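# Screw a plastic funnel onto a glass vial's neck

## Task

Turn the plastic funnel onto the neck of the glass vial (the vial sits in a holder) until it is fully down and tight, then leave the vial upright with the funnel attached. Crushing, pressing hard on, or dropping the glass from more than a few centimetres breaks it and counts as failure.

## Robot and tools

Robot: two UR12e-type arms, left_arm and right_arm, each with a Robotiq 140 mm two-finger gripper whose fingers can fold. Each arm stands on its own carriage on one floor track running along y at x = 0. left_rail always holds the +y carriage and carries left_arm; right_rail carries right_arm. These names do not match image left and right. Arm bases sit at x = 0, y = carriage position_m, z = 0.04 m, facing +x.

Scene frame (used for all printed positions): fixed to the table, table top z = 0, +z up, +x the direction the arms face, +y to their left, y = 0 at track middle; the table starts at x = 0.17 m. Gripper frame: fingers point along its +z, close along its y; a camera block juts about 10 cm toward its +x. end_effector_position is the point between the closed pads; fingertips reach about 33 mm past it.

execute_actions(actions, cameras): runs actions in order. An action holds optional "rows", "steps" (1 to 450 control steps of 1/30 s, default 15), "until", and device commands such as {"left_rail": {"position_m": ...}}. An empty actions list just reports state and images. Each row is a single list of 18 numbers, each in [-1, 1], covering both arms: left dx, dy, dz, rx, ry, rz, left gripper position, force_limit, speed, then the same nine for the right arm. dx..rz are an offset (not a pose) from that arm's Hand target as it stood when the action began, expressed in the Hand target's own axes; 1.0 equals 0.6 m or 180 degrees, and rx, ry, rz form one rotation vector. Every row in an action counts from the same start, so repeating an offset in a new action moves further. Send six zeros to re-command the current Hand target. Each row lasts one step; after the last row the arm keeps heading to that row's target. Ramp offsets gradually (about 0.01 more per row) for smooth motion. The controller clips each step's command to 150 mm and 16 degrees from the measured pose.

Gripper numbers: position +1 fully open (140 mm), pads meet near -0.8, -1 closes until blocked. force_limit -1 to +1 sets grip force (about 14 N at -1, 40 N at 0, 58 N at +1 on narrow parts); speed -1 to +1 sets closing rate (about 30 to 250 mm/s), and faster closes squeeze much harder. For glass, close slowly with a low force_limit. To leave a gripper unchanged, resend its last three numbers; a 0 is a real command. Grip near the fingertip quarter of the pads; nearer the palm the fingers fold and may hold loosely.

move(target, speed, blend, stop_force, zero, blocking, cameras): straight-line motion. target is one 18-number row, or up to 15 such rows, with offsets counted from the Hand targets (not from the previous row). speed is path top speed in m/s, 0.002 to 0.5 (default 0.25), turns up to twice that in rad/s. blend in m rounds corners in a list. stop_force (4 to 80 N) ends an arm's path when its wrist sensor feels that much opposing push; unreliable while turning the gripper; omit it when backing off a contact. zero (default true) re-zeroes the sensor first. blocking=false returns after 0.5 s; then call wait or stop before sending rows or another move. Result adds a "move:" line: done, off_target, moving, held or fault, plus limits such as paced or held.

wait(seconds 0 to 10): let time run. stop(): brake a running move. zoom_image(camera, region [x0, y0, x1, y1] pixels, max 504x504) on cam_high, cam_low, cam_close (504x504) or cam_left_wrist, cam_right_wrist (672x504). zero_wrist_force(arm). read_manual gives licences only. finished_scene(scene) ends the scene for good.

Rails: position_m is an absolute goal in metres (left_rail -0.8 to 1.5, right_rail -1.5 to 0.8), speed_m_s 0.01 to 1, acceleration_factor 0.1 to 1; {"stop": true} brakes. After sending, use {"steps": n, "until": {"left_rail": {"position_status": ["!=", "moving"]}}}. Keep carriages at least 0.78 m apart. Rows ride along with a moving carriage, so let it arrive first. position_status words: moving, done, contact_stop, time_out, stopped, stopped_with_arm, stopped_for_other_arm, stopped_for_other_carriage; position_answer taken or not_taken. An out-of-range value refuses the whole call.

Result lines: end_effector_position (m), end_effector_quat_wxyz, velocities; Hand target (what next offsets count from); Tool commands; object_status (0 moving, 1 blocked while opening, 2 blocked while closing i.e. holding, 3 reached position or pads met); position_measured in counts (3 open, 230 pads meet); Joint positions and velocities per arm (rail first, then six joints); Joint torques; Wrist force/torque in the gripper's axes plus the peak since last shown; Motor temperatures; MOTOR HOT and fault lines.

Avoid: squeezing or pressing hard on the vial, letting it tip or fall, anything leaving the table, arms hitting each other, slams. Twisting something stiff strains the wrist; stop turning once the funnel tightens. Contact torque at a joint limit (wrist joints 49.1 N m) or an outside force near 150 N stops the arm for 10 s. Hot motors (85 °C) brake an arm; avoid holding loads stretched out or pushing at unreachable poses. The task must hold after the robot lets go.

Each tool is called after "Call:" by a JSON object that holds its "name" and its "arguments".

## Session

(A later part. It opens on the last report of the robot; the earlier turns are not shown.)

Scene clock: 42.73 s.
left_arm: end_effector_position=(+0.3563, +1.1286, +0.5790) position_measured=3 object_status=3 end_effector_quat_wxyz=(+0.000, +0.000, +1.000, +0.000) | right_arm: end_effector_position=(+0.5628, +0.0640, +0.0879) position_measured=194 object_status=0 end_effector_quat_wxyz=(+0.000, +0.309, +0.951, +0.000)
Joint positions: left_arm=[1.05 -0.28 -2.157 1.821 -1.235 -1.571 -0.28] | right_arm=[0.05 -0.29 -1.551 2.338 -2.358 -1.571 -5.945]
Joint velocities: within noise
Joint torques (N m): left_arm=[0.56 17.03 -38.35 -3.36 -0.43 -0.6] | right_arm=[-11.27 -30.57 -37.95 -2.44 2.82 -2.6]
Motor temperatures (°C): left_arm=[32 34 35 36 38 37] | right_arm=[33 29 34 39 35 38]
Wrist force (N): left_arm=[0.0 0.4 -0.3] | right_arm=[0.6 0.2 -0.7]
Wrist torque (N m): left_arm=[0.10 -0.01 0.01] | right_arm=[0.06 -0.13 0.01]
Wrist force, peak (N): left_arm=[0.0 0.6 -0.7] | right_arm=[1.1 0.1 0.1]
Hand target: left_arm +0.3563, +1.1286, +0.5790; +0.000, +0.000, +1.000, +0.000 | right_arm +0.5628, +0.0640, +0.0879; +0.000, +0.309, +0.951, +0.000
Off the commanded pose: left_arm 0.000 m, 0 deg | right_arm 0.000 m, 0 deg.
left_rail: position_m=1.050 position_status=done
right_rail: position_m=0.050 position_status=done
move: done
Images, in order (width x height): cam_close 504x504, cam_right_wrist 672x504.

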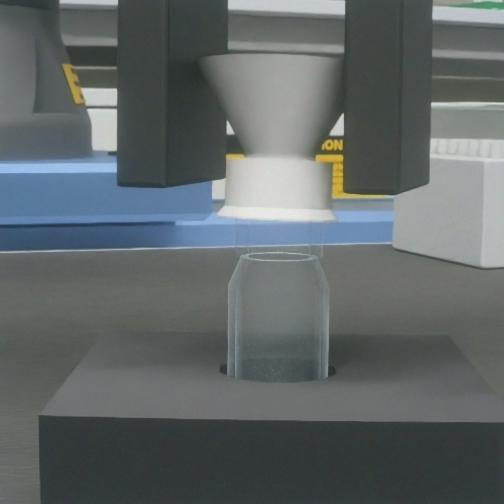

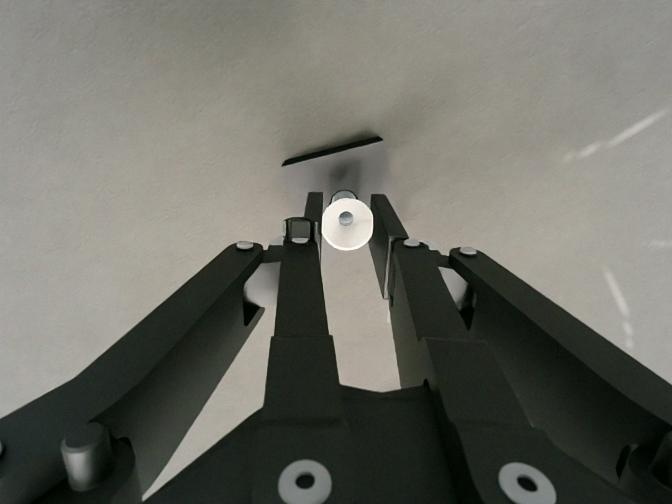

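Call:
{"name": "move", "arguments": {"target": [0,0,0,0,0,0,1,1,1,0,0,0.002,0,0,0.95,-1,-1,-1], "speed": 0.35, "cameras": ["cam_close"]}}

Call:
{"name": "move", "arguments": {"target": [0,0,0,0,0,0,1,1,1,0,0,0.0018,0,0,0.95,-1,-1,-1], "speed": 0.35, "cameras": ["cam_close"]}}

Scene clock: 48.23 s.
left_arm: end_effector_position=(+0.3563, +1.1286, +0.5790) position_measured=3 object_status=3 end_effector_quat_wxyz=(+0.000, +0.000, +1.000, +0.000) | right_arm: end_effector_position=(+0.5628, +0.0639, +0.0867) position_measured=194 object_status=2 end_effector_quat_wxyz=(+0.000, +0.972, -0.233, +0.000)
Joint positions: left_arm=[1.05 -0.28 -2.157 1.821 -1.235 -1.571 -0.28] | right_arm=[0.05 -0.29 -1.549 2.339 -2.361 -1.571 -2.96]
Joint velocities: within noise
Joint torques (N m): left_arm=[-1.07 15.46 -38.69 -3.64 -0.62 -0.5] | right_arm=[6.7 -28.56 -38.92 -1.3 -2.36 2.15]
Motor temperatures (°C): left_arm=[32 34 35 36 38 37] | right_arm=[33 29 34 39 35 38]
Wrist force (N): left_arm=[-0.2 0.5 -0.2] | right_arm=[0.3 0.2 -2.7]
Wrist torque (N m): left_arm=[0.11 0.04 0.00] | right_arm=[-0.04 -0.03 -0.01]
Wrist force, peak (N): left_arm=[0.3 0.8 -0.2] | right_arm=[1.0 0.0 -5.6]
Hand target: left_arm +0.3563, +1.1286, +0.5790; +0.000, +0.000, +1.000, +0.000 | right_arm +0.5628, +0.0640, +0.0867; +0.000, +0.972, -0.233, +0.000
Off the commanded pose: left_arm 0.000 m, 0 deg | right_arm 0.000 m, 0 deg.
left_rail: position_m=1.050 position_status=done
right_rail: position_m=0.050 position_status=done
move: done
Images, in order (width x height): cam_close 504x504.

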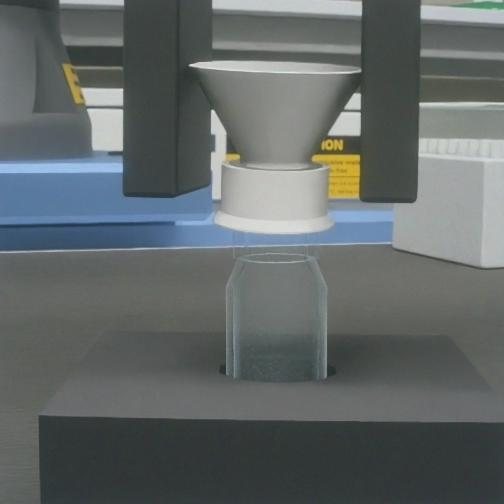

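Scene clock: 53.13 s.
left_arm: end_effector_position=(+0.3563, +1.1286, +0.5790) position_measured=3 object_status=3 end_effector_quat_wxyz=(+0.000, +0.000, +1.000, +0.000) | right_arm: end_effector_position=(+0.5628, +0.0639, +0.0856) position_measured=194 object_status=2 end_effector_quat_wxyz=(+0.000, +0.156, +0.988, +0.000)
Joint positions: left_arm=[1.05 -0.28 -2.157 1.821 -1.235 -1.571 -0.28] | right_arm=[0.05 -0.29 -1.548 2.34 -2.364 -1.571 0.024]
Joint velocities: within noise
Joint torques (N m): left_arm=[0.6 14.29 -37.75 -3.78 -0.67 -0.79] | right_arm=[8.25 -28.37 -38.39 -1.07 -2.59 3.25]
Motor temperatures (°C): left_arm=[32 34 35 36 38 37] | right_arm=[33 29 34 39 35 38]
Wrist force (N): left_arm=[0.1 0.5 -0.2] | right_arm=[0.7 -0.6 -4.1]
Wrist torque (N m): left_arm=[0.11 -0.03 0.00] | right_arm=[-0.01 -0.12 0.00]
Wrist force, peak (N): left_arm=[-0.1 0.8 -0.4] | right_arm=[0.2 -0.6 -5.5]
Hand target: left_arm +0.3563, +1.1286, +0.5790; +0.000, +0.000, +1.000, +0.000 | right_arm +0.5628, +0.0640, +0.0856; +0.000, +0.156, +0.988, +0.000
Off the commanded pose: left_arm 0.000 m, 0 deg | right_arm 0.000 m, 0 deg.
left_rail: position_m=1.050 position_status=done
right_rail: position_m=0.050 position_status=done
move: done
Images, in order (width x height): cam_close 504x504.

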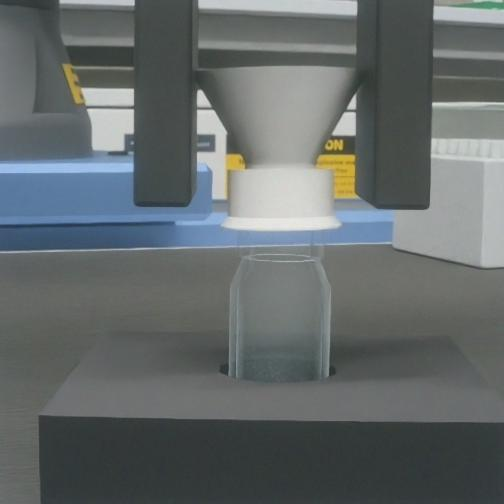

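Call:
{"name": "move", "arguments": {"target": [0,0,0,0,0,0,1,1,1,0,0,0.0018,0,0,0.95,-1,-1,-1], "speed": 0.35, "cameras": ["cam_close"]}}

Call:
{"name": "move", "arguments": {"target": [0,0,0,0,0,0,1,1,1,0,0,0.0018,0,0,0.95,-1,-1,-1], "speed": 0.35, "cameras": ["cam_close"]}}

Scene clock: 58.60 s.
left_arm: end_effector_position=(+0.3563, +1.1286, +0.5790) position_measured=3 object_status=3 end_effector_quat_wxyz=(+0.000, +0.000, +1.000, +0.000) | right_arm: end_effector_position=(+0.5628, +0.0639, +0.0845) position_measured=194 object_status=2 end_effector_quat_wxyz=(+0.000, +0.997, -0.078, +0.000)
Joint positions: left_arm=[1.05 -0.28 -2.157 1.821 -1.235 -1.571 -0.281] | right_arm=[0.05 -0.29 -1.546 2.341 -2.366 -1.571 3.009]
Joint velocities: within noise
Joint torques (N m): left_arm=[-2.35 17.76 -37.64 -3.48 -0.68 -0.66] | right_arm=[5.99 -29.51 -39.75 -1.19 -2.95 2.35]
Motor temperatures (°C): left_arm=[32 34 35 36 38 37] | right_arm=[33 29 34 39 35 38]
Wrist force (N): left_arm=[0.0 0.6 0.0] | right_arm=[0.3 -0.4 -3.3]
Wrist torque (N m): left_arm=[0.14 0.00 0.00] | right_arm=[0.12 -0.10 0.00]
Wrist force, peak (N): left_arm=[-0.1 1.0 0.0] | right_arm=[0.4 -0.3 -5.2]
Hand target: left_arm +0.3563, +1.1286, +0.5790; +0.000, +0.000, +1.000, +0.000 | right_arm +0.5628, +0.0640, +0.0845; +0.000, +0.997, -0.078, +0.000
Off the commanded pose: left_arm 0.000 m, 0 deg | right_arm 0.000 m, 0 deg.
left_rail: position_m=1.050 position_status=done
right_rail: position_m=0.050 position_status=done
move: done
Images, in order (width x height): cam_close 504x504.

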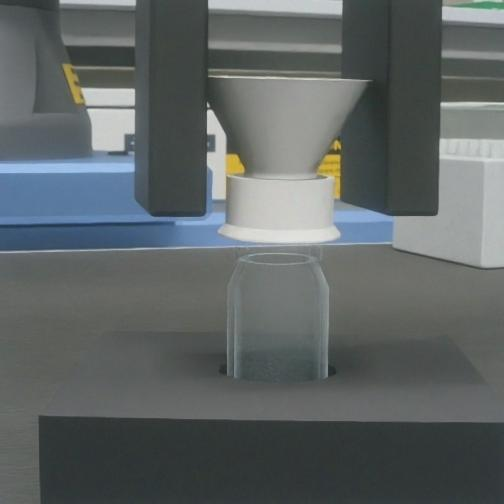

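Scene clock: 63.50 s.
left_arm: end_effector_position=(+0.3563, +1.1286, +0.5790) position_measured=3 object_status=3 end_effector_quat_wxyz=(+0.000, +0.000, +1.000, +0.000) | right_arm: end_effector_position=(+0.5628, +0.0640, +0.0835) position_measured=194 object_status=2 end_effector_quat_wxyz=(+0.000, +0.000, +1.000, +0.000)
Joint positions: left_arm=[1.05 -0.28 -2.157 1.821 -1.235 -1.571 -0.281] | right_arm=[0.05 -0.29 -1.544 2.342 -2.369 -1.571 5.993]
Joint velocities: within noise
Joint torques (N m): left_arm=[0.08 16.28 -38.26 -3.64 -0.01 -0.93] | right_arm=[7.53 -28.28 -38.68 -1.04 -2.46 2.21]
Motor temperatures (°C): left_arm=[32 34 35 36 38 37] | right_arm=[33 29 34 39 35 38]
Wrist force (N): left_arm=[-0.1 0.3 -0.2] | right_arm=[0.7 -0.3 -3.7]
Wrist torque (N m): left_arm=[0.07 0.03 0.00] | right_arm=[-0.06 -0.15 0.01]
Wrist force, peak (N): left_arm=[0.3 0.8 -0.5] | right_arm=[0.4 -1.0 -4.4]
Hand target: left_arm +0.3563, +1.1286, +0.5790; +0.000, +0.000, +1.000, +0.000 | right_arm +0.5628, +0.0640, +0.0834; +0.000, +0.000, +1.000, +0.000
Off the commanded pose: left_arm 0.000 m, 0 deg | right_arm 0.000 m, 0 deg.
left_rail: position_m=1.050 position_status=done
right_rail: position_m=0.050 position_status=done
move: done
Images, in order (width x height): cam_close 504x504.

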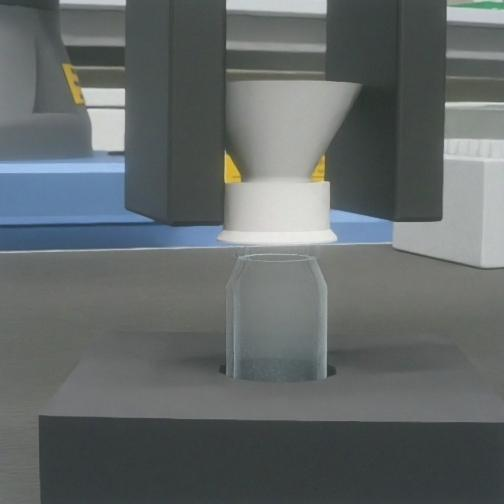

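Call:
{"name": "move", "arguments": {"target": [[0,0,0,0,0,0,1,1,1,0,0,0,0,0,0,-0.3,-1,-1],[0,0,0,0,0,0,1,1,1,0,0,0,0,0,-0.98,-0.3,-1,-1]], "speed": 0.5, "cameras": ["cam_close"]}}

Call:
{"name": "move", "arguments": {"target": [0,0,0,0,0,0,1,1,1,0,0,0,0,0,-0.98,-0.3,-1,-1], "speed": 0.5, "cameras": []}}

Call:
{"name": "move", "arguments": {"target": [[0,0,0,0,0,0,1,1,1,0,0,0,0,0,-0.98,-0.3,-1,-1],[0,0,0,0,0,0,1,1,1,0,0,0,0,0,-0.98,-1,-1,-1]], "speed": 0.5, "cameras": ["cam_close"]}}

Scene clock: 69.17 s.
left_arm: end_effector_position=(+0.3563, +1.1286, +0.5790) position_measured=3 object_status=3 end_effector_quat_wxyz=(+0.000, +0.000, +1.000, +0.000) | right_arm: end_effector_position=(+0.5628, +0.0640, +0.0834) position_measured=167 object_status=3 end_effector_quat_wxyz=(+0.000, +1.000, -0.031, +0.000)
Joint positions: left_arm=[1.05 -0.28 -2.157 1.821 -1.235 -1.571 -0.28] | right_arm=[0.05 -0.29 -1.544 2.342 -2.369 -1.571 2.915]
Joint velocities: within noise
Joint torques (N m): left_arm=[-0.54 15.55 -37.09 -3.65 -0.44 -0.8] | right_arm=[-12.95 -57.32 -28.65 -1.79 3.27 -2.68]
Motor temperatures (°C): left_arm=[32 34 35 36 38 37] | right_arm=[33 29 34 39 35 38]
Wrist force (N): left_arm=[-0.2 0.3 -0.3] | right_arm=[0.6 0.0 0.5]
Wrist torque (N m): left_arm=[0.08 0.05 0.00] | right_arm=[0.02 -0.14 0.02]
Wrist force, peak (N): left_arm=[0.1 0.9 -0.3] | right_arm=[0.9 -0.1 -3.9]
Hand target: left_arm +0.3563, +1.1286, +0.5790; +0.000, +0.000, +1.000, +0.000 | right_arm +0.5628, +0.0640, +0.0834; +0.000, +1.000, -0.031, +0.000
Off the commanded pose: left_arm 0.000 m, 0 deg | right_arm 0.000 m, 0 deg.
left_rail: position_m=1.050 position_status=done
right_rail: position_m=0.050 position_status=done
move: done
Images, in order (width x height): cam_close 504x504.

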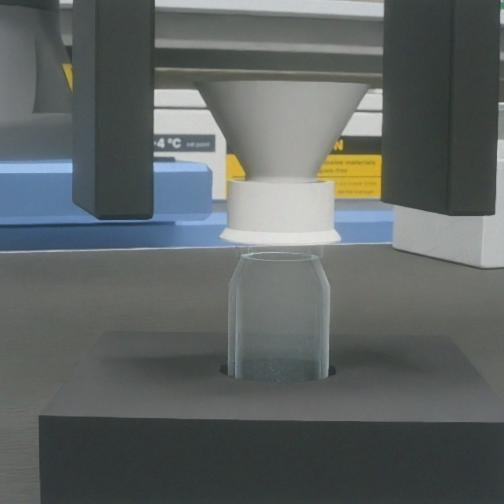

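Scene clock: 72.97 s.
left_arm: end_effector_position=(+0.3563, +1.1286, +0.5790) position_measured=3 object_status=3 end_effector_quat_wxyz=(+0.000, +0.000, +1.000, +0.000) | right_arm: end_effector_position=(+0.5628, +0.0640, +0.0834) position_measured=167 object_status=3 end_effector_quat_wxyz=(+0.000, +0.063, +0.998, +0.000)
Joint positions: left_arm=[1.05 -0.28 -2.157 1.821 -1.235 -1.571 -0.28] | right_arm=[0.05 -0.29 -1.544 2.342 -2.369 -1.571 -0.164]
Joint velocities: within noise
Joint torques (N m): left_arm=[-0.39 14.02 -38.03 -3.77 -0.62 -0.3] | right_arm=[-11.73 -57.6 -28.11 -1.65 3.19 -2.56]
Motor temperatures (°C): left_arm=[32 34 35 36 38 37] | right_arm=[33 29 34 39 35 38]
Wrist force (N): left_arm=[0.3 0.5 0.1] | right_arm=[0.4 0.0 -0.1]
Wrist torque (N m): left_arm=[0.11 -0.07 0.00] | right_arm=[-0.01 -0.09 0.01]
Wrist force, peak (N): left_arm=[0.2 0.9 -0.2] | right_arm=[1.4 0.2 0.3]
Hand target: left_arm +0.3563, +1.1286, +0.5790; +0.000, +0.000, +1.000, +0.000 | right_arm +0.5628, +0.0640, +0.0834; +0.000, +0.063, +0.998, +0.000
Off the commanded pose: left_arm 0.000 m, 0 deg | right_arm 0.000 m, 0 deg.
left_rail: position_m=1.050 position_status=done
right_rail: position_m=0.050 position_status=done
move: done
No camera images: "cameras" was empty.

Scene clock: 78.27 s.
left_arm: end_effector_position=(+0.3563, +1.1286, +0.5790) position_measured=3 object_status=3 end_effector_quat_wxyz=(+0.000, +0.000, +1.000, +0.000) | right_arm: end_effector_position=(+0.5628, +0.0640, +0.0834) position_measured=193 object_status=0 end_effector_quat_wxyz=(+0.000, +0.996, -0.094, +0.000)
Joint positions: left_arm=[1.05 -0.28 -2.157 1.821 -1.235 -1.571 -0.28] | right_arm=[0.05 -0.29 -1.544 2.342 -2.369 -1.571 -3.243]
Joint velocities: within noise
Joint torques (N m): left_arm=[-0.37 15.36 -37.78 -3.65 -0.23 -0.43] | right_arm=[-11.22 -57.27 -30.65 -2.39 3 -2.53]
Motor temperatures (°C): left_arm=[32 34 35 36 38 37] | right_arm=[33 29 34 39 35 38]
Wrist force (N): left_arm=[-0.1 0.5 0.3] | right_arm=[0.2 0.1 -1.0]
Wrist torque (N m): left_arm=[0.11 0.03 0.00] | right_arm=[0.01 -0.06 0.00]
Wrist force, peak (N): left_arm=[-0.2 0.9 -0.3] | right_arm=[1.1 -0.3 0.0]
Hand target: left_arm +0.3563, +1.1286, +0.5790; +0.000, +0.000, +1.000, +0.000 | right_arm +0.5628, +0.0640, +0.0834; +0.000, +0.996, -0.094, +0.000
Off the commanded pose: left_arm 0.000 m, 0 deg | right_arm 0.000 m, 0 deg.
left_rail: position_m=1.050 position_status=done
right_rail: position_m=0.050 position_status=done
move: done
Images, in order (width x height): cam_close 504x504.

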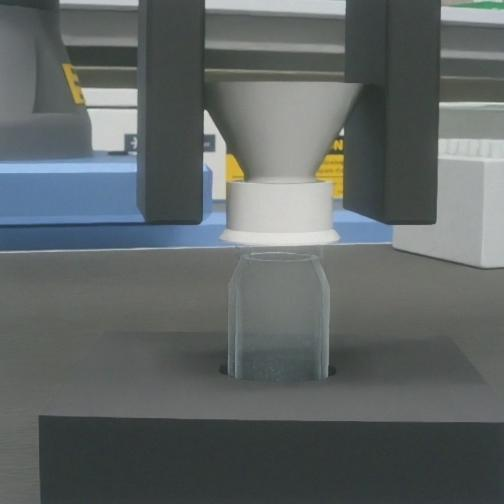

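Call:
{"name": "move", "arguments": {"target": [0,0,0,0,0,0,1,1,1,0,0,0.0018,0,0,0.95,-1,-1,-1], "speed": 0.35, "cameras": ["cam_close"]}}

Call:
{"name": "move", "arguments": {"target": [0,0,0,0,0,0,1,1,1,0,0,0.0018,0,0,0.95,-1,-1,-1], "speed": 0.35, "cameras": ["cam_close"]}}

Scene clock: 84.60 s.
left_arm: end_effector_position=(+0.3563, +1.1286, +0.5790) position_measured=3 object_status=3 end_effector_quat_wxyz=(+0.000, +0.000, +1.000, +0.000) | right_arm: end_effector_position=(+0.5628, +0.0640, +0.0824) position_measured=193 object_status=2 end_effector_quat_wxyz=(+0.000, +0.016, +1.000, +0.000)
Joint positions: left_arm=[1.05 -0.28 -2.157 1.821 -1.235 -1.571 -0.28] | right_arm=[0.05 -0.29 -1.542 2.343 -2.372 -1.571 -0.258]
Joint velocities: within noise
Joint torques (N m): left_arm=[-0.9 13.82 -38.43 -3.54 -1.03 -0.54] | right_arm=[8.18 -29.91 -39.05 -1.2 -2.71 2.85]
Motor temperatures (°C): left_arm=[32 34 35 36 38 37] | right_arm=[33 29 34 39 35 38]
Wrist force (N): left_arm=[0.0 0.4 0.0] | right_arm=[0.6 0.5 -1.9]
Wrist torque (N m): left_arm=[0.09 0.00 0.00] | right_arm=[-0.01 -0.12 0.01]
Wrist force, peak (N): left_arm=[0.3 0.9 -0.5] | right_arm=[0.7 0.6 -2.5]
Hand target: left_arm +0.3563, +1.1286, +0.5790; +0.000, +0.000, +1.000, +0.000 | right_arm +0.5628, +0.0640, +0.0824; +0.000, +0.016, +1.000, +0.000
Off the commanded pose: left_arm 0.000 m, 0 deg | right_arm 0.000 m, 0 deg.
left_rail: position_m=1.050 position_status=done
right_rail: position_m=0.050 position_status=done
move: done
Images, in order (width x height): cam_close 504x504.

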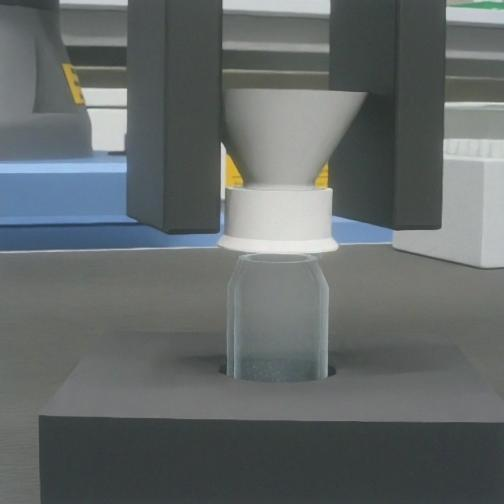

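Scene clock: 89.50 s.
left_arm: end_effector_position=(+0.3563, +1.1286, +0.5790) position_measured=3 object_status=3 end_effector_quat_wxyz=(+0.000, +0.000, +1.000, +0.000) | right_arm: end_effector_position=(+0.5628, +0.0640, +0.0813) position_measured=193 object_status=2 end_effector_quat_wxyz=(+0.000, +0.998, +0.063, +0.000)
Joint positions: left_arm=[1.05 -0.28 -2.157 1.821 -1.235 -1.571 -0.28] | right_arm=[0.05 -0.29 -1.541 2.344 -2.374 -1.571 2.726]
Joint velocities: within noise
Joint torques (N m): left_arm=[-0.55 17.1 -38.6 -3.71 -0.69 -0.62] | right_arm=[7.09 -29.31 -37.96 -0.87 -2.44 2.61]
Motor temperatures (°C): left_arm=[32 34 35 36 38 37] | right_arm=[33 29 34 39 35 38]
Wrist force (N): left_arm=[-0.2 0.5 0.1] | right_arm=[0.1 -0.4 -4.7]
Wrist torque (N m): left_arm=[0.12 0.05 0.00] | right_arm=[-0.02 -0.01 -0.02]
Wrist force, peak (N): left_arm=[0.3 0.9 0.5] | right_arm=[1.1 0.1 -6.5]
Hand target: left_arm +0.3563, +1.1286, +0.5790; +0.000, +0.000, +1.000, +0.000 | right_arm +0.5628, +0.0640, +0.0813; +0.000, +0.998, +0.063, +0.000
Off the commanded pose: left_arm 0.000 m, 0 deg | right_arm 0.000 m, 0 deg.
left_rail: position_m=1.050 position_status=done
right_rail: position_m=0.050 position_status=done
move: done
Images, in order (width x height): cam_close 504x504.

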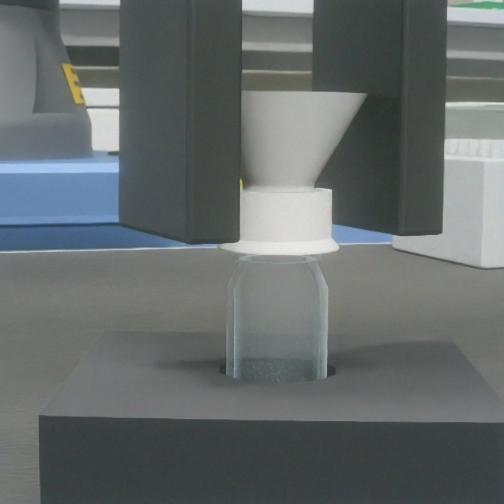

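Call:
{"name": "move", "arguments": {"target": [0,0,0,0,0,0,1,1,1,0,0,0,0,0,0,-0.98,0,-1], "cameras": []}}

Call:
{"name": "move", "arguments": {"target": [0,0,0,0,0,0,1,1,1,0,0,0.01,0,0,0,-0.98,0,-1], "speed": 0.005, "stop_force": 11, "cameras": []}}

Call:
{"name": "move", "arguments": {"target": [0,0,0,0,0,0,1,1,1,0,0,0,0,0,0.5,-0.98,0,-1], "cameras": ["cam_close"]}}

Call:
{"name": "move", "arguments": {"target": [0,0,0,0,0,0,1,1,1,0,0,0,0,0,0.4,-0.98,0,-1], "cameras": ["cam_close"]}}

Scene clock: 91.17 s.
left_arm: end_effector_position=(+0.3563, +1.1286, +0.5790) position_measured=3 object_status=3 end_effector_quat_wxyz=(+0.000, +0.000, +1.000, +0.000) | right_arm: end_effector_position=(+0.5628, +0.0640, +0.0813) position_measured=197 object_status=2 end_effector_quat_wxyz=(+0.000, +0.998, +0.063, +0.000)
Joint positions: left_arm=[1.05 -0.28 -2.157 1.821 -1.235 -1.571 -0.28] | right_arm=[0.05 -0.29 -1.541 2.344 -2.374 -1.571 2.726]
Joint velocities: within noise
Joint torques (N m): left_arm=[-1.79 16.13 -38.67 -3.73 -0.67 -0.85] | right_arm=[5.29 -28.39 -35.68 -1.83 -2.41 2.37]
Motor temperatures (°C): left_arm=[32 34 35 36 38 37] | right_arm=[33 29 34 39 35 38]
Wrist force (N): left_arm=[-0.2 0.7 -0.2] | right_arm=[0.3 -0.9 -6.6]
Wrist torque (N m): left_arm=[0.16 0.04 0.00] | right_arm=[-0.10 -0.08 -0.01]
Wrist force, peak (N): left_arm=[0.3 0.8 -0.1] | right_arm=[0.3 -0.9 -6.6]
Hand target: left_arm +0.3563, +1.1286, +0.5790; +0.000, +0.000, +1.000, +0.000 | right_arm +0.5628, +0.0640, +0.0813; +0.000, +0.998, +0.063, +0.000
Off the commanded pose: left_arm 0.000 m, 0 deg | right_arm 0.000 m, 0 deg.
left_rail: position_m=1.050 position_status=done
right_rail: position_m=0.050 position_status=done
move: done
No camera images: "cameras" was empty.

Scene clock: 92.57 s.
left_arm: end_effector_position=(+0.3563, +1.1286, +0.5790) position_measured=3 object_status=3 end_effector_quat_wxyz=(+0.000, +0.000, +1.000, +0.000) | right_arm: end_effector_position=(+0.5629, +0.0639, +0.0803) position_measured=197 object_status=2 end_effector_quat_wxyz=(+0.000, +0.998, +0.063, +0.000)
Joint positions: left_arm=[1.05 -0.28 -2.157 1.821 -1.235 -1.571 -0.28] | right_arm=[0.05 -0.29 -1.539 2.344 -2.377 -1.571 2.726]
Joint velocities: within noise
Joint torques (N m): left_arm=[-1.66 15.39 -37.9 -3.84 -0.7 -0.68] | right_arm=[5.45 -46.84 -30.75 -0.02 -2.41 2.34]
Motor temperatures (°C): left_arm=[32 34 35 36 38 37] | right_arm=[33 29 34 39 35 38]
Wrist force (N): left_arm=[-0.2 0.2 0.0] | right_arm=[0.2 -0.4 -17.2]
Wrist torque (N m): left_arm=[0.06 0.04 0.01] | right_arm=[0.08 -0.06 -0.02]
Wrist force, peak (N): left_arm=[0.0 0.9 -0.2] | right_arm=[0.0 -0.7 -19.8]
Hand target: left_arm +0.3563, +1.1286, +0.5790; +0.000, +0.000, +1.000, +0.000 | right_arm +0.5629, +0.0639, +0.0803; +0.000, +0.998, +0.063, +0.000 (not the last commanded pose)
Off the commanded pose: left_arm 0.000 m, 0 deg | right_arm 0.005 m, 0 deg.
left_rail: position_m=1.050 position_status=done
right_rail: position_m=0.050 position_status=done
move: contact (right_arm)
No camera images: "cameras" was empty.

Scene clock: 96.30 s.
left_arm: end_effector_position=(+0.3563, +1.1286, +0.5790) position_measured=3 object_status=3 end_effector_quat_wxyz=(+0.000, +0.000, +1.000, +0.000) | right_arm: end_effector_position=(+0.5629, +0.0639, +0.0804) position_measured=197 object_status=2 end_effector_quat_wxyz=(+0.000, +0.750, -0.661, +0.000)
Joint positions: left_arm=[1.05 -0.28 -2.157 1.821 -1.235 -1.571 -0.281] | right_arm=[0.05 -0.29 -1.539 2.344 -2.377 -1.571 4.297]
Joint velocities: within noise
Joint torques (N m): left_arm=[-1.29 14.7 -38.56 -3.77 -0.82 -0.7] | right_arm=[6.7 -22.78 -33.31 -0.96 -2.58 2.6]
Motor temperatures (°C): left_arm=[32 34 35 36 38 37] | right_arm=[33 29 34 39 35 38]
Wrist force (N): left_arm=[-0.1 0.4 -0.1] | right_arm=[0.6 1.2 -15.5]
Wrist torque (N m): left_arm=[0.09 0.02 0.00] | right_arm=[-0.08 -0.13 -0.11]
Wrist force, peak (N): left_arm=[0.6 1.0 0.0] | right_arm=[-0.1 -0.3 -17.7]
Hand target: left_arm +0.3563, +1.1286, +0.5790; +0.000, +0.000, +1.000, +0.000 | right_arm +0.5629, +0.0639, +0.0803; +0.000, +0.750, -0.661, +0.000
Off the commanded pose: left_arm 0.000 m, 0 deg | right_arm 0.000 m, 0 deg.
left_rail: position_m=1.050 position_status=done
right_rail: position_m=0.050 position_status=done
move: done
Images, in order (width x height): cam_close 504x504.

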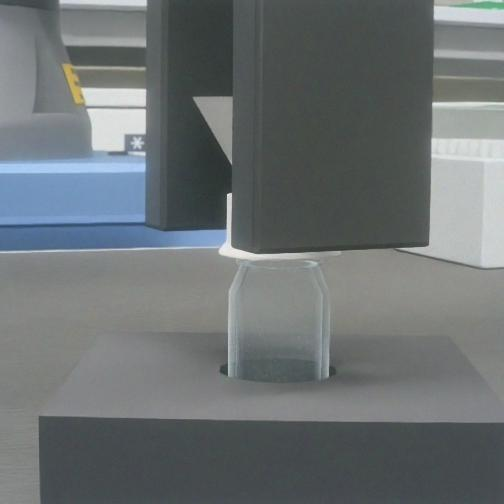

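Scene clock: 99.40 s.
left_arm: end_effector_position=(+0.3563, +1.1286, +0.5790) position_measured=3 object_status=3 end_effector_quat_wxyz=(+0.000, +0.000, +1.000, +0.000) | right_arm: end_effector_position=(+0.5629, +0.0639, +0.0804) position_measured=197 object_status=2 end_effector_quat_wxyz=(+0.000, -0.218, +0.976, +0.000)
Joint positions: left_arm=[1.05 -0.28 -2.157 1.821 -1.235 -1.571 -0.281] | right_arm=[0.05 -0.29 -1.539 2.344 -2.377 -1.571 5.554]
Joint velocities: within noise
Joint torques (N m): left_arm=[-1.13 14.56 -39.17 -3.25 -0.52 -0.8] | right_arm=[7.41 -21.4 -33.03 -1.42 -2.81 2.29]
Motor temperatures (°C): left_arm=[32 34 35 36 38 37] | right_arm=[33 29 34 39 35 38]
Wrist force (N): left_arm=[0.1 0.5 0.0] | right_arm=[0.5 0.8 -14.8]
Wrist torque (N m): left_arm=[0.10 -0.02 0.01] | right_arm=[-0.08 -0.10 -0.09]
Wrist force, peak (N): left_arm=[0.2 1.0 0.0] | right_arm=[0.6 0.9 -16.9]
Hand target: left_arm +0.3563, +1.1286, +0.5790; +0.000, +0.000, +1.000, +0.000 | right_arm +0.5629, +0.0639, +0.0803; +0.000, -0.218, +0.976, +0.000
Off the commanded pose: left_arm 0.000 m, 0 deg | right_arm 0.000 m, 0 deg.
left_rail: position_m=1.050 position_status=done
right_rail: position_m=0.050 position_status=done
move: done
Images, in order (width x height): cam_close 504x504.

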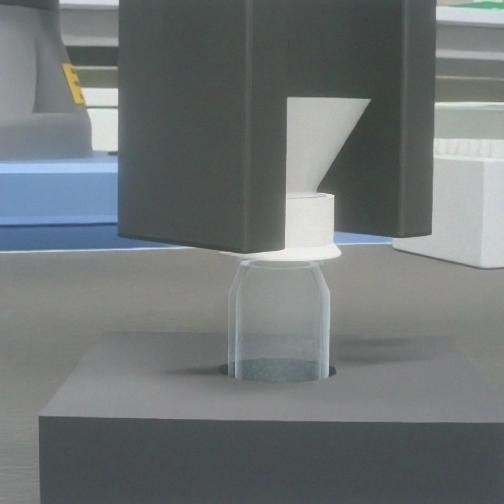

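Call:
{"name": "move", "arguments": {"target": [0,0,0,0,0,0,1,1,1,0,0,0.0005,0,0,0.19,-0.98,0,-1], "cameras": ["cam_close"]}}

Call:
{"name": "zoom_image", "arguments": {"camera": "cam_close", "region": [190, 220, 370, 300]}}

Scene clock: 101.83 s.
left_arm: end_effector_position=(+0.3563, +1.1286, +0.5790) position_measured=3 object_status=3 end_effector_quat_wxyz=(+0.000, +0.000, +1.000, +0.000) | right_arm: end_effector_position=(+0.5629, +0.0639, +0.0800) position_measured=197 object_status=2 end_effector_quat_wxyz=(+0.000, +0.078, +0.997, +0.000)
Joint positions: left_arm=[1.05 -0.28 -2.157 1.821 -1.235 -1.571 -0.28] | right_arm=[0.05 -0.29 -1.538 2.345 -2.377 -1.571 6.15]
Joint velocities: within noise
Joint torques (N m): left_arm=[-0.99 16.81 -39.46 -3.79 -0.85 -0.5] | right_arm=[5.6 -20.65 -31.51 -2.84 -2.78 2.7]
Motor temperatures (°C): left_arm=[32 34 35 36 38 37] | right_arm=[33 29 34 39 35 38]
Wrist force (N): left_arm=[0.0 0.5 0.0] | right_arm=[0.3 0.0 -18.4]
Wrist torque (N m): left_arm=[0.12 0.00 0.00] | right_arm=[-0.08 -0.07 -0.11]
Wrist force, peak (N): left_arm=[0.5 0.7 0.2] | right_arm=[0.4 -0.2 -18.9]
Hand target: left_arm +0.3563, +1.1286, +0.5790; +0.000, +0.000, +1.000, +0.000 | right_arm +0.5629, +0.0639, +0.0800; +0.000, +0.078, +0.997, +0.000
Off the commanded pose: left_arm 0.000 m, 0 deg | right_arm 0.000 m, 0 deg.
left_rail: position_m=1.050 position_status=done
right_rail: position_m=0.050 position_status=done
move: done
Images, in order (width x height): cam_close 504x504.

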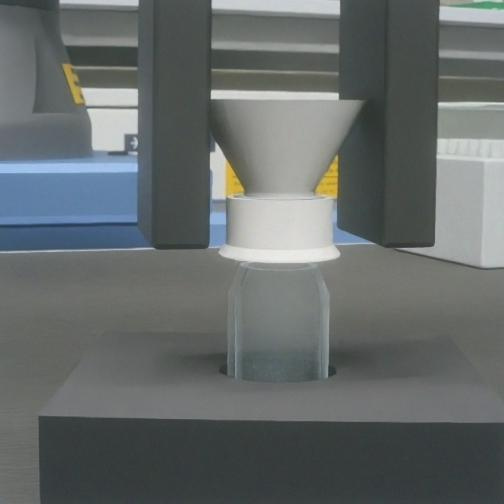

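Scaled by 2.800 from the camera's 504x504 image, which has a finer 720x720 frame.

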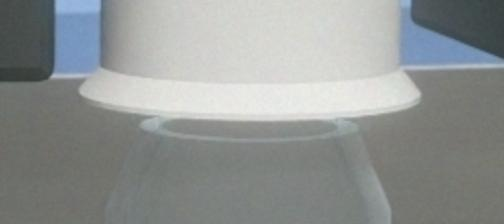

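Call:
{"name": "move", "arguments": {"target": [[0,0,0,0,0,0,1,1,1,0,0,-0.002,0,0,0,-0.98,0,-1],[0,0,0,0,0,0,1,1,1,0,0,-0.002,0,0,0,-0.3,0,-1],[0,0,0,0,0,0,1,1,1,0,0,-0.002,0,0,-0.9,-0.3,0,-1],[0,0,0,0,0,0,1,1,1,0,0,-0.002,0,0,-0.9,-1,0,-1]], "speed": 0.5, "cameras": ["cam_close"]}}

Call:
{"name": "move", "arguments": {"target": [0,0,0,0,0,0,1,1,1,0,0,0.0022,0,0,0,-1,0,-1], "speed": 0.02, "cameras": ["cam_close"]}}

Call:
{"name": "move", "arguments": {"target": [0,0,0,0,0,0,1,1,1,0,0,0,0,0,0.9,-1,0,-1], "speed": 0.35, "cameras": ["cam_close"]}}

Call:
{"name": "zoom_image", "arguments": {"camera": "cam_close", "region": [190, 220, 370, 300]}}

Scene clock: 110.10 s.
left_arm: end_effector_position=(+0.3563, +1.1286, +0.5790) position_measured=3 object_status=3 end_effector_quat_wxyz=(+0.000, +0.000, +1.000, +0.000) | right_arm: end_effector_position=(+0.5629, +0.0639, +0.0812) position_measured=196 object_status=0 end_effector_quat_wxyz=(+0.000, +0.972, -0.233, +0.000)
Joint positions: left_arm=[1.05 -0.28 -2.157 1.821 -1.235 -1.571 -0.281] | right_arm=[0.05 -0.29 -1.54 2.344 -2.374 -1.571 3.323]
Joint velocities: within noise
Joint torques (N m): left_arm=[0.22 17.05 -38.74 -3.57 -0.75 -0.66] | right_arm=[-12.43 -55.59 -29.84 -2.49 3.09 -2.75]
Motor temperatures (°C): left_arm=[32 34 35 36 38 37] | right_arm=[33 29 34 39 35 38]
Wrist force (N): left_arm=[0.6 0.5 0.3] | right_arm=[0.1 -0.1 -1.9]
Wrist torque (N m): left_arm=[0.12 -0.13 0.00] | right_arm=[-0.05 -0.04 0.00]
Wrist force, peak (N): left_arm=[0.2 1.0 -0.4] | right_arm=[0.6 0.5 -18.6]
Hand target: left_arm +0.3563, +1.1286, +0.5790; +0.000, +0.000, +1.000, +0.000 | right_arm +0.5629, +0.0639, +0.0812; +0.000, +0.972, -0.233, +0.000
Off the commanded pose: left_arm 0.000 m, 0 deg | right_arm 0.000 m, 0 deg.
left_rail: position_m=1.050 position_status=done
right_rail: position_m=0.050 position_status=done
move: done
Images, in order (width x height): cam_close 504x504.

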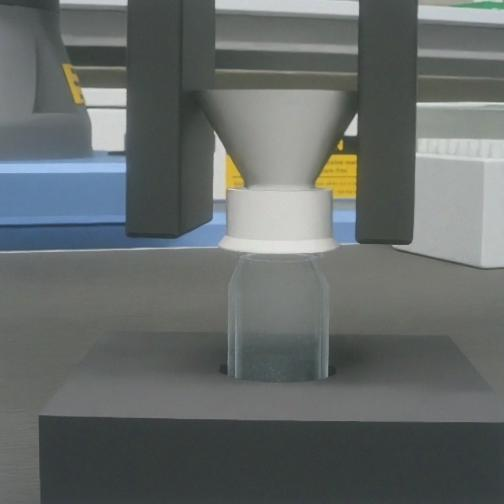

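Scene clock: 110.80 s.
left_arm: end_effector_position=(+0.3563, +1.1286, +0.5790) position_measured=3 object_status=3 end_effector_quat_wxyz=(+0.000, +0.000, +1.000, +0.000) | right_arm: end_effector_position=(+0.5629, +0.0639, +0.0800) position_measured=196 object_status=2 end_effector_quat_wxyz=(+0.000, +0.972, -0.233, +0.000)
Joint positions: left_arm=[1.05 -0.28 -2.157 1.821 -1.235 -1.571 -0.28] | right_arm=[0.05 -0.29 -1.538 2.345 -2.378 -1.571 3.323]
Joint velocities: within noise
Joint torques (N m): left_arm=[-1.13 15.05 -38.73 -4.1 -1.05 -0.66] | right_arm=[-13.76 -23.49 -20.38 -6.18 3.02 -2.64]
Motor temperatures (°C): left_arm=[32 34 35 36 38 37] | right_arm=[33 29 34 39 35 38]
Wrist force (N): left_arm=[-0.3 0.3 0.2] | right_arm=[0.1 0.4 -15.3]
Wrist torque (N m): left_arm=[0.08 0.07 0.00] | right_arm=[0.01 -0.04 0.00]
Wrist force, peak (N): left_arm=[0.1 0.8 0.4] | right_arm=[0.1 0.4 -15.3]
Hand target: left_arm +0.3563, +1.1286, +0.5790; +0.000, +0.000, +1.000, +0.000 | right_arm +0.5629, +0.0639, +0.0799; +0.000, +0.972, -0.233, +0.000
Off the commanded pose: left_arm 0.000 m, 0 deg | right_arm 0.000 m, 0 deg.
left_rail: position_m=1.050 position_status=done
right_rail: position_m=0.050 position_status=done
move: done
Images, in order (width x height): cam_close 504x504.

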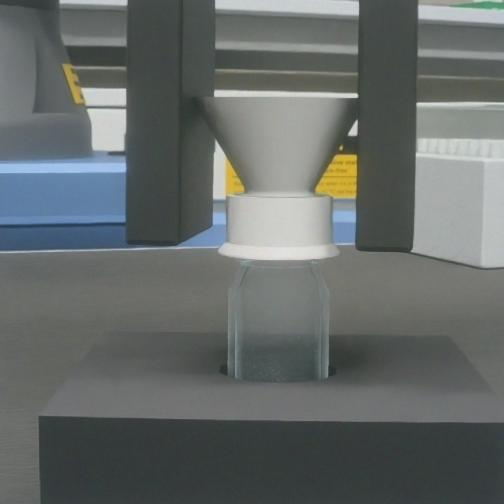

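Scene clock: 115.50 s.
left_arm: end_effector_position=(+0.3563, +1.1286, +0.5790) position_measured=3 object_status=3 end_effector_quat_wxyz=(+0.000, +0.000, +1.000, +0.000) | right_arm: end_effector_position=(+0.5629, +0.0639, +0.0799) position_measured=196 object_status=2 end_effector_quat_wxyz=(+0.000, +0.078, +0.997, +0.000)
Joint positions: left_arm=[1.05 -0.28 -2.157 1.821 -1.235 -1.571 -0.28] | right_arm=[0.05 -0.29 -1.538 2.345 -2.378 -1.571 6.15]
Joint velocities: within noise
Joint torques (N m): left_arm=[-1.54 15.01 -38.86 -3.95 -0.92 -0.8] | right_arm=[6.15 -21.59 -32.95 0.51 -2.83 2.57]
Motor temperatures (°C): left_arm=[32 34 35 36 38 37] | right_arm=[33 29 34 39 35 38]
Wrist force (N): left_arm=[0.1 0.4 0.3] | right_arm=[0.4 1.3 -14.8]
Wrist torque (N m): left_arm=[0.09 -0.01 0.01] | right_arm=[0.01 -0.07 -0.10]
Wrist force, peak (N): left_arm=[0.4 0.9 -0.3] | right_arm=[0.4 0.5 -17.8]
Hand target: left_arm +0.3563, +1.1286, +0.5790; +0.000, +0.000, +1.000, +0.000 | right_arm +0.5629, +0.0639, +0.0799; +0.000, +0.078, +0.997, +0.000
Off the commanded pose: left_arm 0.000 m, 0 deg | right_arm 0.000 m, 0 deg.
left_rail: position_m=1.050 position_status=done
right_rail: position_m=0.050 position_status=done
move: done
Images, in order (width x height): cam_close 504x504.

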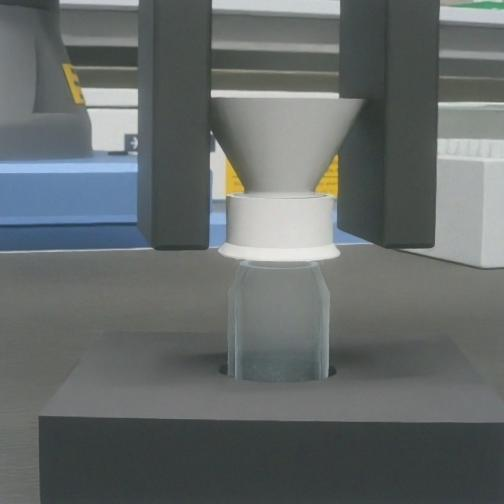

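Scaled by 2.800 from the camera's 504x504 image, which has a finer 720x720 frame.

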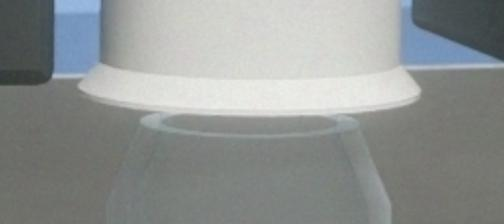

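Call:
{"name": "move", "arguments": {"target": [[0,0,0,0,0,0,1,1,1,0,0,-0.0022,0,0,0,-1,0,-1],[0,0,0,0,0,0,1,1,1,0,0,-0.0022,0,0,0,0,0,-1],[0,0,0,0,0,0,1,1,1,0,0,-0.2,0,0,0,0,0,-1]], "speed": 0.1, "cameras": ["cam_close"]}}

Scene clock: 120.87 s.
left_arm: end_effector_position=(+0.3563, +1.1286, +0.5790) position_measured=3 object_status=3 end_effector_quat_wxyz=(+0.000, +0.000, +1.000, +0.000) | right_arm: end_effector_position=(+0.5628, +0.0640, +0.1999) position_measured=129 object_status=3 end_effector_quat_wxyz=(+0.000, +0.078, +0.997, +0.000)
Joint positions: left_arm=[1.05 -0.28 -2.157 1.821 -1.235 -1.571 -0.281] | right_arm=[0.05 -0.29 -1.699 2.227 -2.099 -1.571 6.151]
Joint velocities: within noise
Joint torques (N m): left_arm=[-1.7 14.77 -39.17 -4.04 -0.61 -0.54] | right_arm=[-9.21 -50.43 -46.34 -1.32 -1.92 -2.23]
Motor temperatures (°C): left_arm=[32 34 35 36 38 37] | right_arm=[33 29 34 39 35 38]
Wrist force (N): left_arm=[0.3 0.4 0.4] | right_arm=[-0.2 -0.1 -0.1]
Wrist torque (N m): left_arm=[0.09 -0.07 0.00] | right_arm=[-0.04 0.06 -0.01]
Wrist force, peak (N): left_arm=[-0.2 1.0 -0.2] | right_arm=[0.4 0.4 -15.5]
Hand target: left_arm +0.3563, +1.1286, +0.5790; +0.000, +0.000, +1.000, +0.000 | right_arm +0.5628, +0.0639, +0.1999; +0.000, +0.078, +0.997, +0.000
Off the commanded pose: left_arm 0.000 m, 0 deg | right_arm 0.000 m, 0 deg.
left_rail: position_m=1.050 position_status=done
right_rail: position_m=0.050 position_status=done
move: done
Images, in order (width x height): cam_close 504x504.

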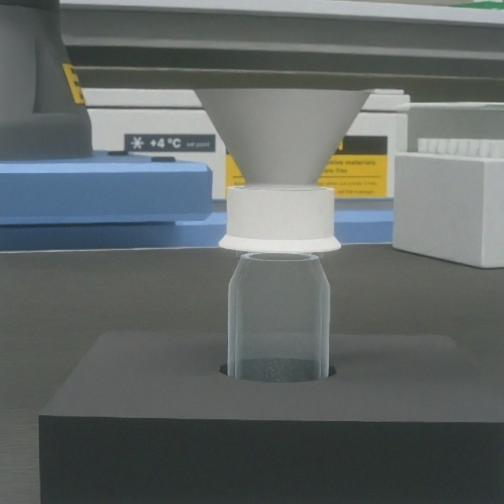

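Call:
{"name": "zoom_image", "arguments": {"camera": "cam_close", "region": [190, 220, 370, 300]}}

Scaled by 2.800 from the camera's 504x504 image, which has a finer 720x720 frame.

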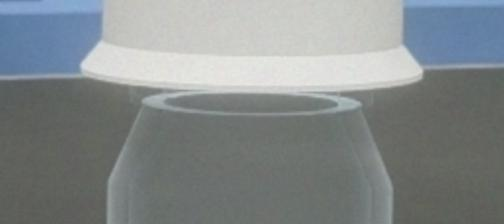

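Call:
{"name": "move", "arguments": {"target": [[0,0,0,0,0,0,1,1,1,0,0,0.1975,0,0,-0.95,0,0,-1],[0,0,0,0,0,0,1,1,1,0,0,0.1975,0,0,-0.95,-1,0,-1]], "speed": 0.4, "cameras": ["cam_close"]}}

Call:
{"name": "move", "arguments": {"target": [0,0,0,0,0,0,1,1,1,0,0,0.01,0,0,0,-1,0,-1], "speed": 0.005, "stop_force": 19, "cameras": []}}

Call:
{"name": "move", "arguments": {"target": [0,0,0,0,0,0,1,1,1,0,0,0,0,0,0.6,-1,0,-1], "speed": 0.35, "cameras": ["cam_close"]}}

Call:
{"name": "zoom_image", "arguments": {"camera": "cam_close", "region": [190, 220, 370, 300]}}

Scene clock: 129.70 s.
left_arm: end_effector_position=(+0.3563, +1.1286, +0.5790) position_measured=3 object_status=3 end_effector_quat_wxyz=(+0.000, +0.000, +1.000, +0.000) | right_arm: end_effector_position=(+0.5629, +0.0639, +0.0814) position_measured=197 object_status=0 end_effector_quat_wxyz=(+0.000, +0.988, -0.156, +0.000)
Joint positions: left_arm=[1.05 -0.28 -2.157 1.821 -1.235 -1.571 -0.28] | right_arm=[0.05 -0.29 -1.541 2.344 -2.374 -1.571 3.166]
Joint velocities: within noise
Joint torques (N m): left_arm=[-3.2 14.86 -39.02 -3.93 -0.4 -0.76] | right_arm=[-11.69 -32.11 -30.68 -7.04 3.04 -2.81]
Motor temperatures (°C): left_arm=[32 34 35 36 38 37] | right_arm=[33 29 34 39 35 38]
Wrist force (N): left_arm=[-0.2 0.4 -0.1] | right_arm=[0.7 0.2 -1.9]
Wrist torque (N m): left_arm=[0.09 0.05 0.00] | right_arm=[0.05 -0.16 0.00]
Wrist force, peak (N): left_arm=[0.2 1.1 0.2] | right_arm=[0.7 0.2 -1.9]
Hand target: left_arm +0.3563, +1.1286, +0.5790; +0.000, +0.000, +1.000, +0.000 | right_arm +0.5629, +0.0639, +0.0814; +0.000, +0.988, -0.156, +0.000
Off the commanded pose: left_arm 0.000 m, 0 deg | right_arm 0.000 m, 0 deg.
left_rail: position_m=1.050 position_status=done
right_rail: position_m=0.050 position_status=done
move: done
Images, in order (width x height): cam_close 504x504.

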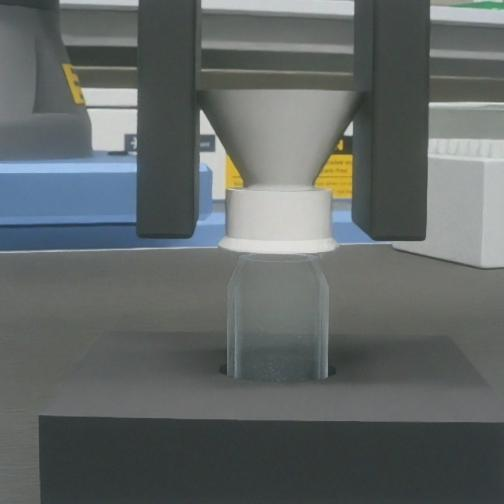

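Scene clock: 131.27 s.
left_arm: end_effector_position=(+0.3563, +1.1286, +0.5790) position_measured=3 object_status=3 end_effector_quat_wxyz=(+0.000, +0.000, +1.000, +0.000) | right_arm: end_effector_position=(+0.5630, +0.0639, +0.0798) position_measured=197 object_status=2 end_effector_quat_wxyz=(+0.000, +0.988, -0.156, +0.000)
Joint positions: left_arm=[1.05 -0.28 -2.157 1.821 -1.235 -1.571 -0.281] | right_arm=[0.05 -0.29 -1.538 2.345 -2.378 -1.571 3.166]
Joint velocities: within noise
Joint torques (N m): left_arm=[-1.61 13.35 -39.12 -3.51 -0.82 -0.68] | right_arm=[-11.67 -44.65 -29.21 0.56 2.86 -2.92]
Motor temperatures (°C): left_arm=[32 34 35 36 38 37] | right_arm=[33 29 34 39 35 38]
Wrist force (N): left_arm=[0.2 0.7 0.1] | right_arm=[0.0 0.3 -20.5]
Wrist torque (N m): left_arm=[0.16 -0.04 0.01] | right_arm=[-0.04 -0.02 0.00]
Wrist force, peak (N): left_arm=[0.0 1.1 0.1] | right_arm=[0.2 0.2 -22.6]
Hand target: left_arm +0.3563, +1.1286, +0.5790; +0.000, +0.000, +1.000, +0.000 | right_arm +0.5630, +0.0639, +0.0798; +0.000, +0.988, -0.156, +0.000 (not the last commanded pose)
Off the commanded pose: left_arm 0.000 m, 0 deg | right_arm 0.004 m, 0 deg.
left_rail: position_m=1.050 position_status=done
right_rail: position_m=0.050 position_status=done
move: contact (right_arm)
No camera images: "cameras" was empty.

Scene clock: 134.60 s.
left_arm: end_effector_position=(+0.3563, +1.1286, +0.5790) position_measured=3 object_status=3 end_effector_quat_wxyz=(+0.000, +0.000, +1.000, +0.000) | right_arm: end_effector_position=(+0.5630, +0.0639, +0.0798) position_measured=197 object_status=2 end_effector_quat_wxyz=(+0.000, -0.454, +0.891, +0.000)
Joint positions: left_arm=[1.05 -0.28 -2.157 1.821 -1.235 -1.571 -0.281] | right_arm=[0.05 -0.29 -1.538 2.345 -2.378 -1.571 5.051]
Joint velocities: within noise
Joint torques (N m): left_arm=[-1.66 18.24 -39.33 -3.69 -0.63 -0.99] | right_arm=[5.55 -21.44 -31.58 0.61 -2.77 2.27]
Motor temperatures (°C): left_arm=[32 34 35 36 38 37] | right_arm=[33 29 34 39 35 38]
Wrist force (N): left_arm=[0.3 0.4 0.2] | right_arm=[0.5 0.0 -17.5]
Wrist torque (N m): left_arm=[0.09 -0.07 0.00] | right_arm=[-0.08 -0.12 -0.12]
Wrist force, peak (N): left_arm=[-0.2 0.9 0.5] | right_arm=[0.4 -0.3 -21.0]
Hand target: left_arm +0.3563, +1.1286, +0.5790; +0.000, +0.000, +1.000, +0.000 | right_arm +0.5630, +0.0639, +0.0798; +0.000, -0.454, +0.891, +0.000
Off the commanded pose: left_arm 0.000 m, 0 deg | right_arm 0.000 m, 0 deg.
left_rail: position_m=1.050 position_status=done
right_rail: position_m=0.050 position_status=done
move: done
Images, in order (width x height): cam_close 504x504.

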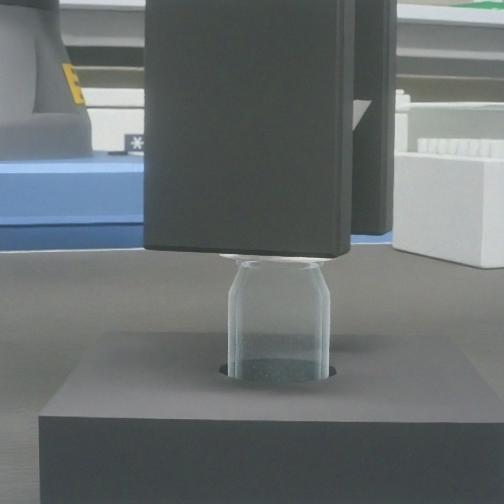

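Scaled by 2.800 from the camera's 504x504 image, which has a finer 720x720 frame.

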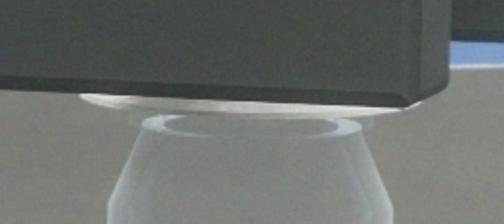

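Call:
{"name": "move", "arguments": {"target": [[0,0,0,0,0,0,1,1,1,0,0,-0.0027,0,0,0,-1,0,-1],[0,0,0,0,0,0,1,1,1,0,0,-0.0027,0,0,0,0,0,-1],[0,0,0,0,0,0,1,1,1,0,0,-0.2,0,0,0,0,0,-1]], "speed": 0.1, "cameras": ["cam_close"]}}

Call:
{"name": "finished_scene", "arguments": {"scene": 2}}

Scene clock: 139.87 s.
left_arm: end_effector_position=(+0.3563, +1.1286, +0.5790) position_measured=3 object_status=3 end_effector_quat_wxyz=(+0.000, +0.000, +1.000, +0.000) | right_arm: end_effector_position=(+0.5629, +0.0640, +0.1997) position_measured=129 object_status=3 end_effector_quat_wxyz=(+0.000, -0.454, +0.891, +0.000)
Joint positions: left_arm=[1.05 -0.28 -2.157 1.821 -1.235 -1.571 -0.28] | right_arm=[0.05 -0.29 -1.699 2.227 -2.1 -1.571 5.051]
Joint velocities: within noise
Joint torques (N m): left_arm=[-1.81 16.19 -40.14 -4.09 -0.48 -0.83] | right_arm=[-8.97 -49.14 -48.19 -1.16 -1.95 -2.29]
Motor temperatures (°C): left_arm=[32 34 35 36 38 37] | right_arm=[33 29 34 39 35 38]
Wrist force (N): left_arm=[0.0 0.6 0.4] | right_arm=[0.1 -0.1 -0.2]
Wrist torque (N m): left_arm=[0.14 -0.01 0.00] | right_arm=[-0.03 0.00 -0.01]
Wrist force, peak (N): left_arm=[0.0 1.1 -0.1] | right_arm=[0.8 0.0 -17.9]
Hand target: left_arm +0.3563, +1.1286, +0.5790; +0.000, +0.000, +1.000, +0.000 | right_arm +0.5629, +0.0639, +0.1998; +0.000, -0.454, +0.891, +0.000
Off the commanded pose: left_arm 0.000 m, 0 deg | right_arm 0.000 m, 0 deg.
left_rail: position_m=1.050 position_status=done
right_rail: position_m=0.050 position_status=done
move: done
Images, in order (width x height): cam_close 504x504.

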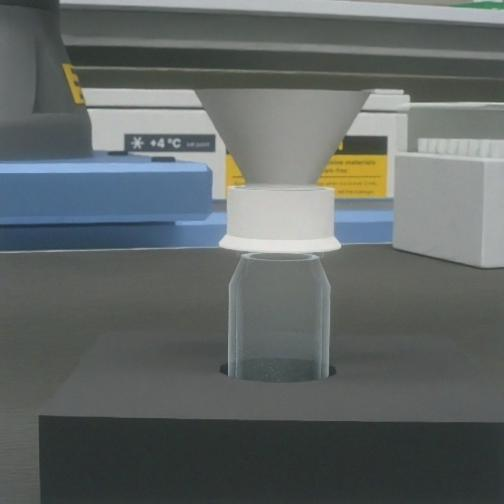

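The scene is finished: the task was done.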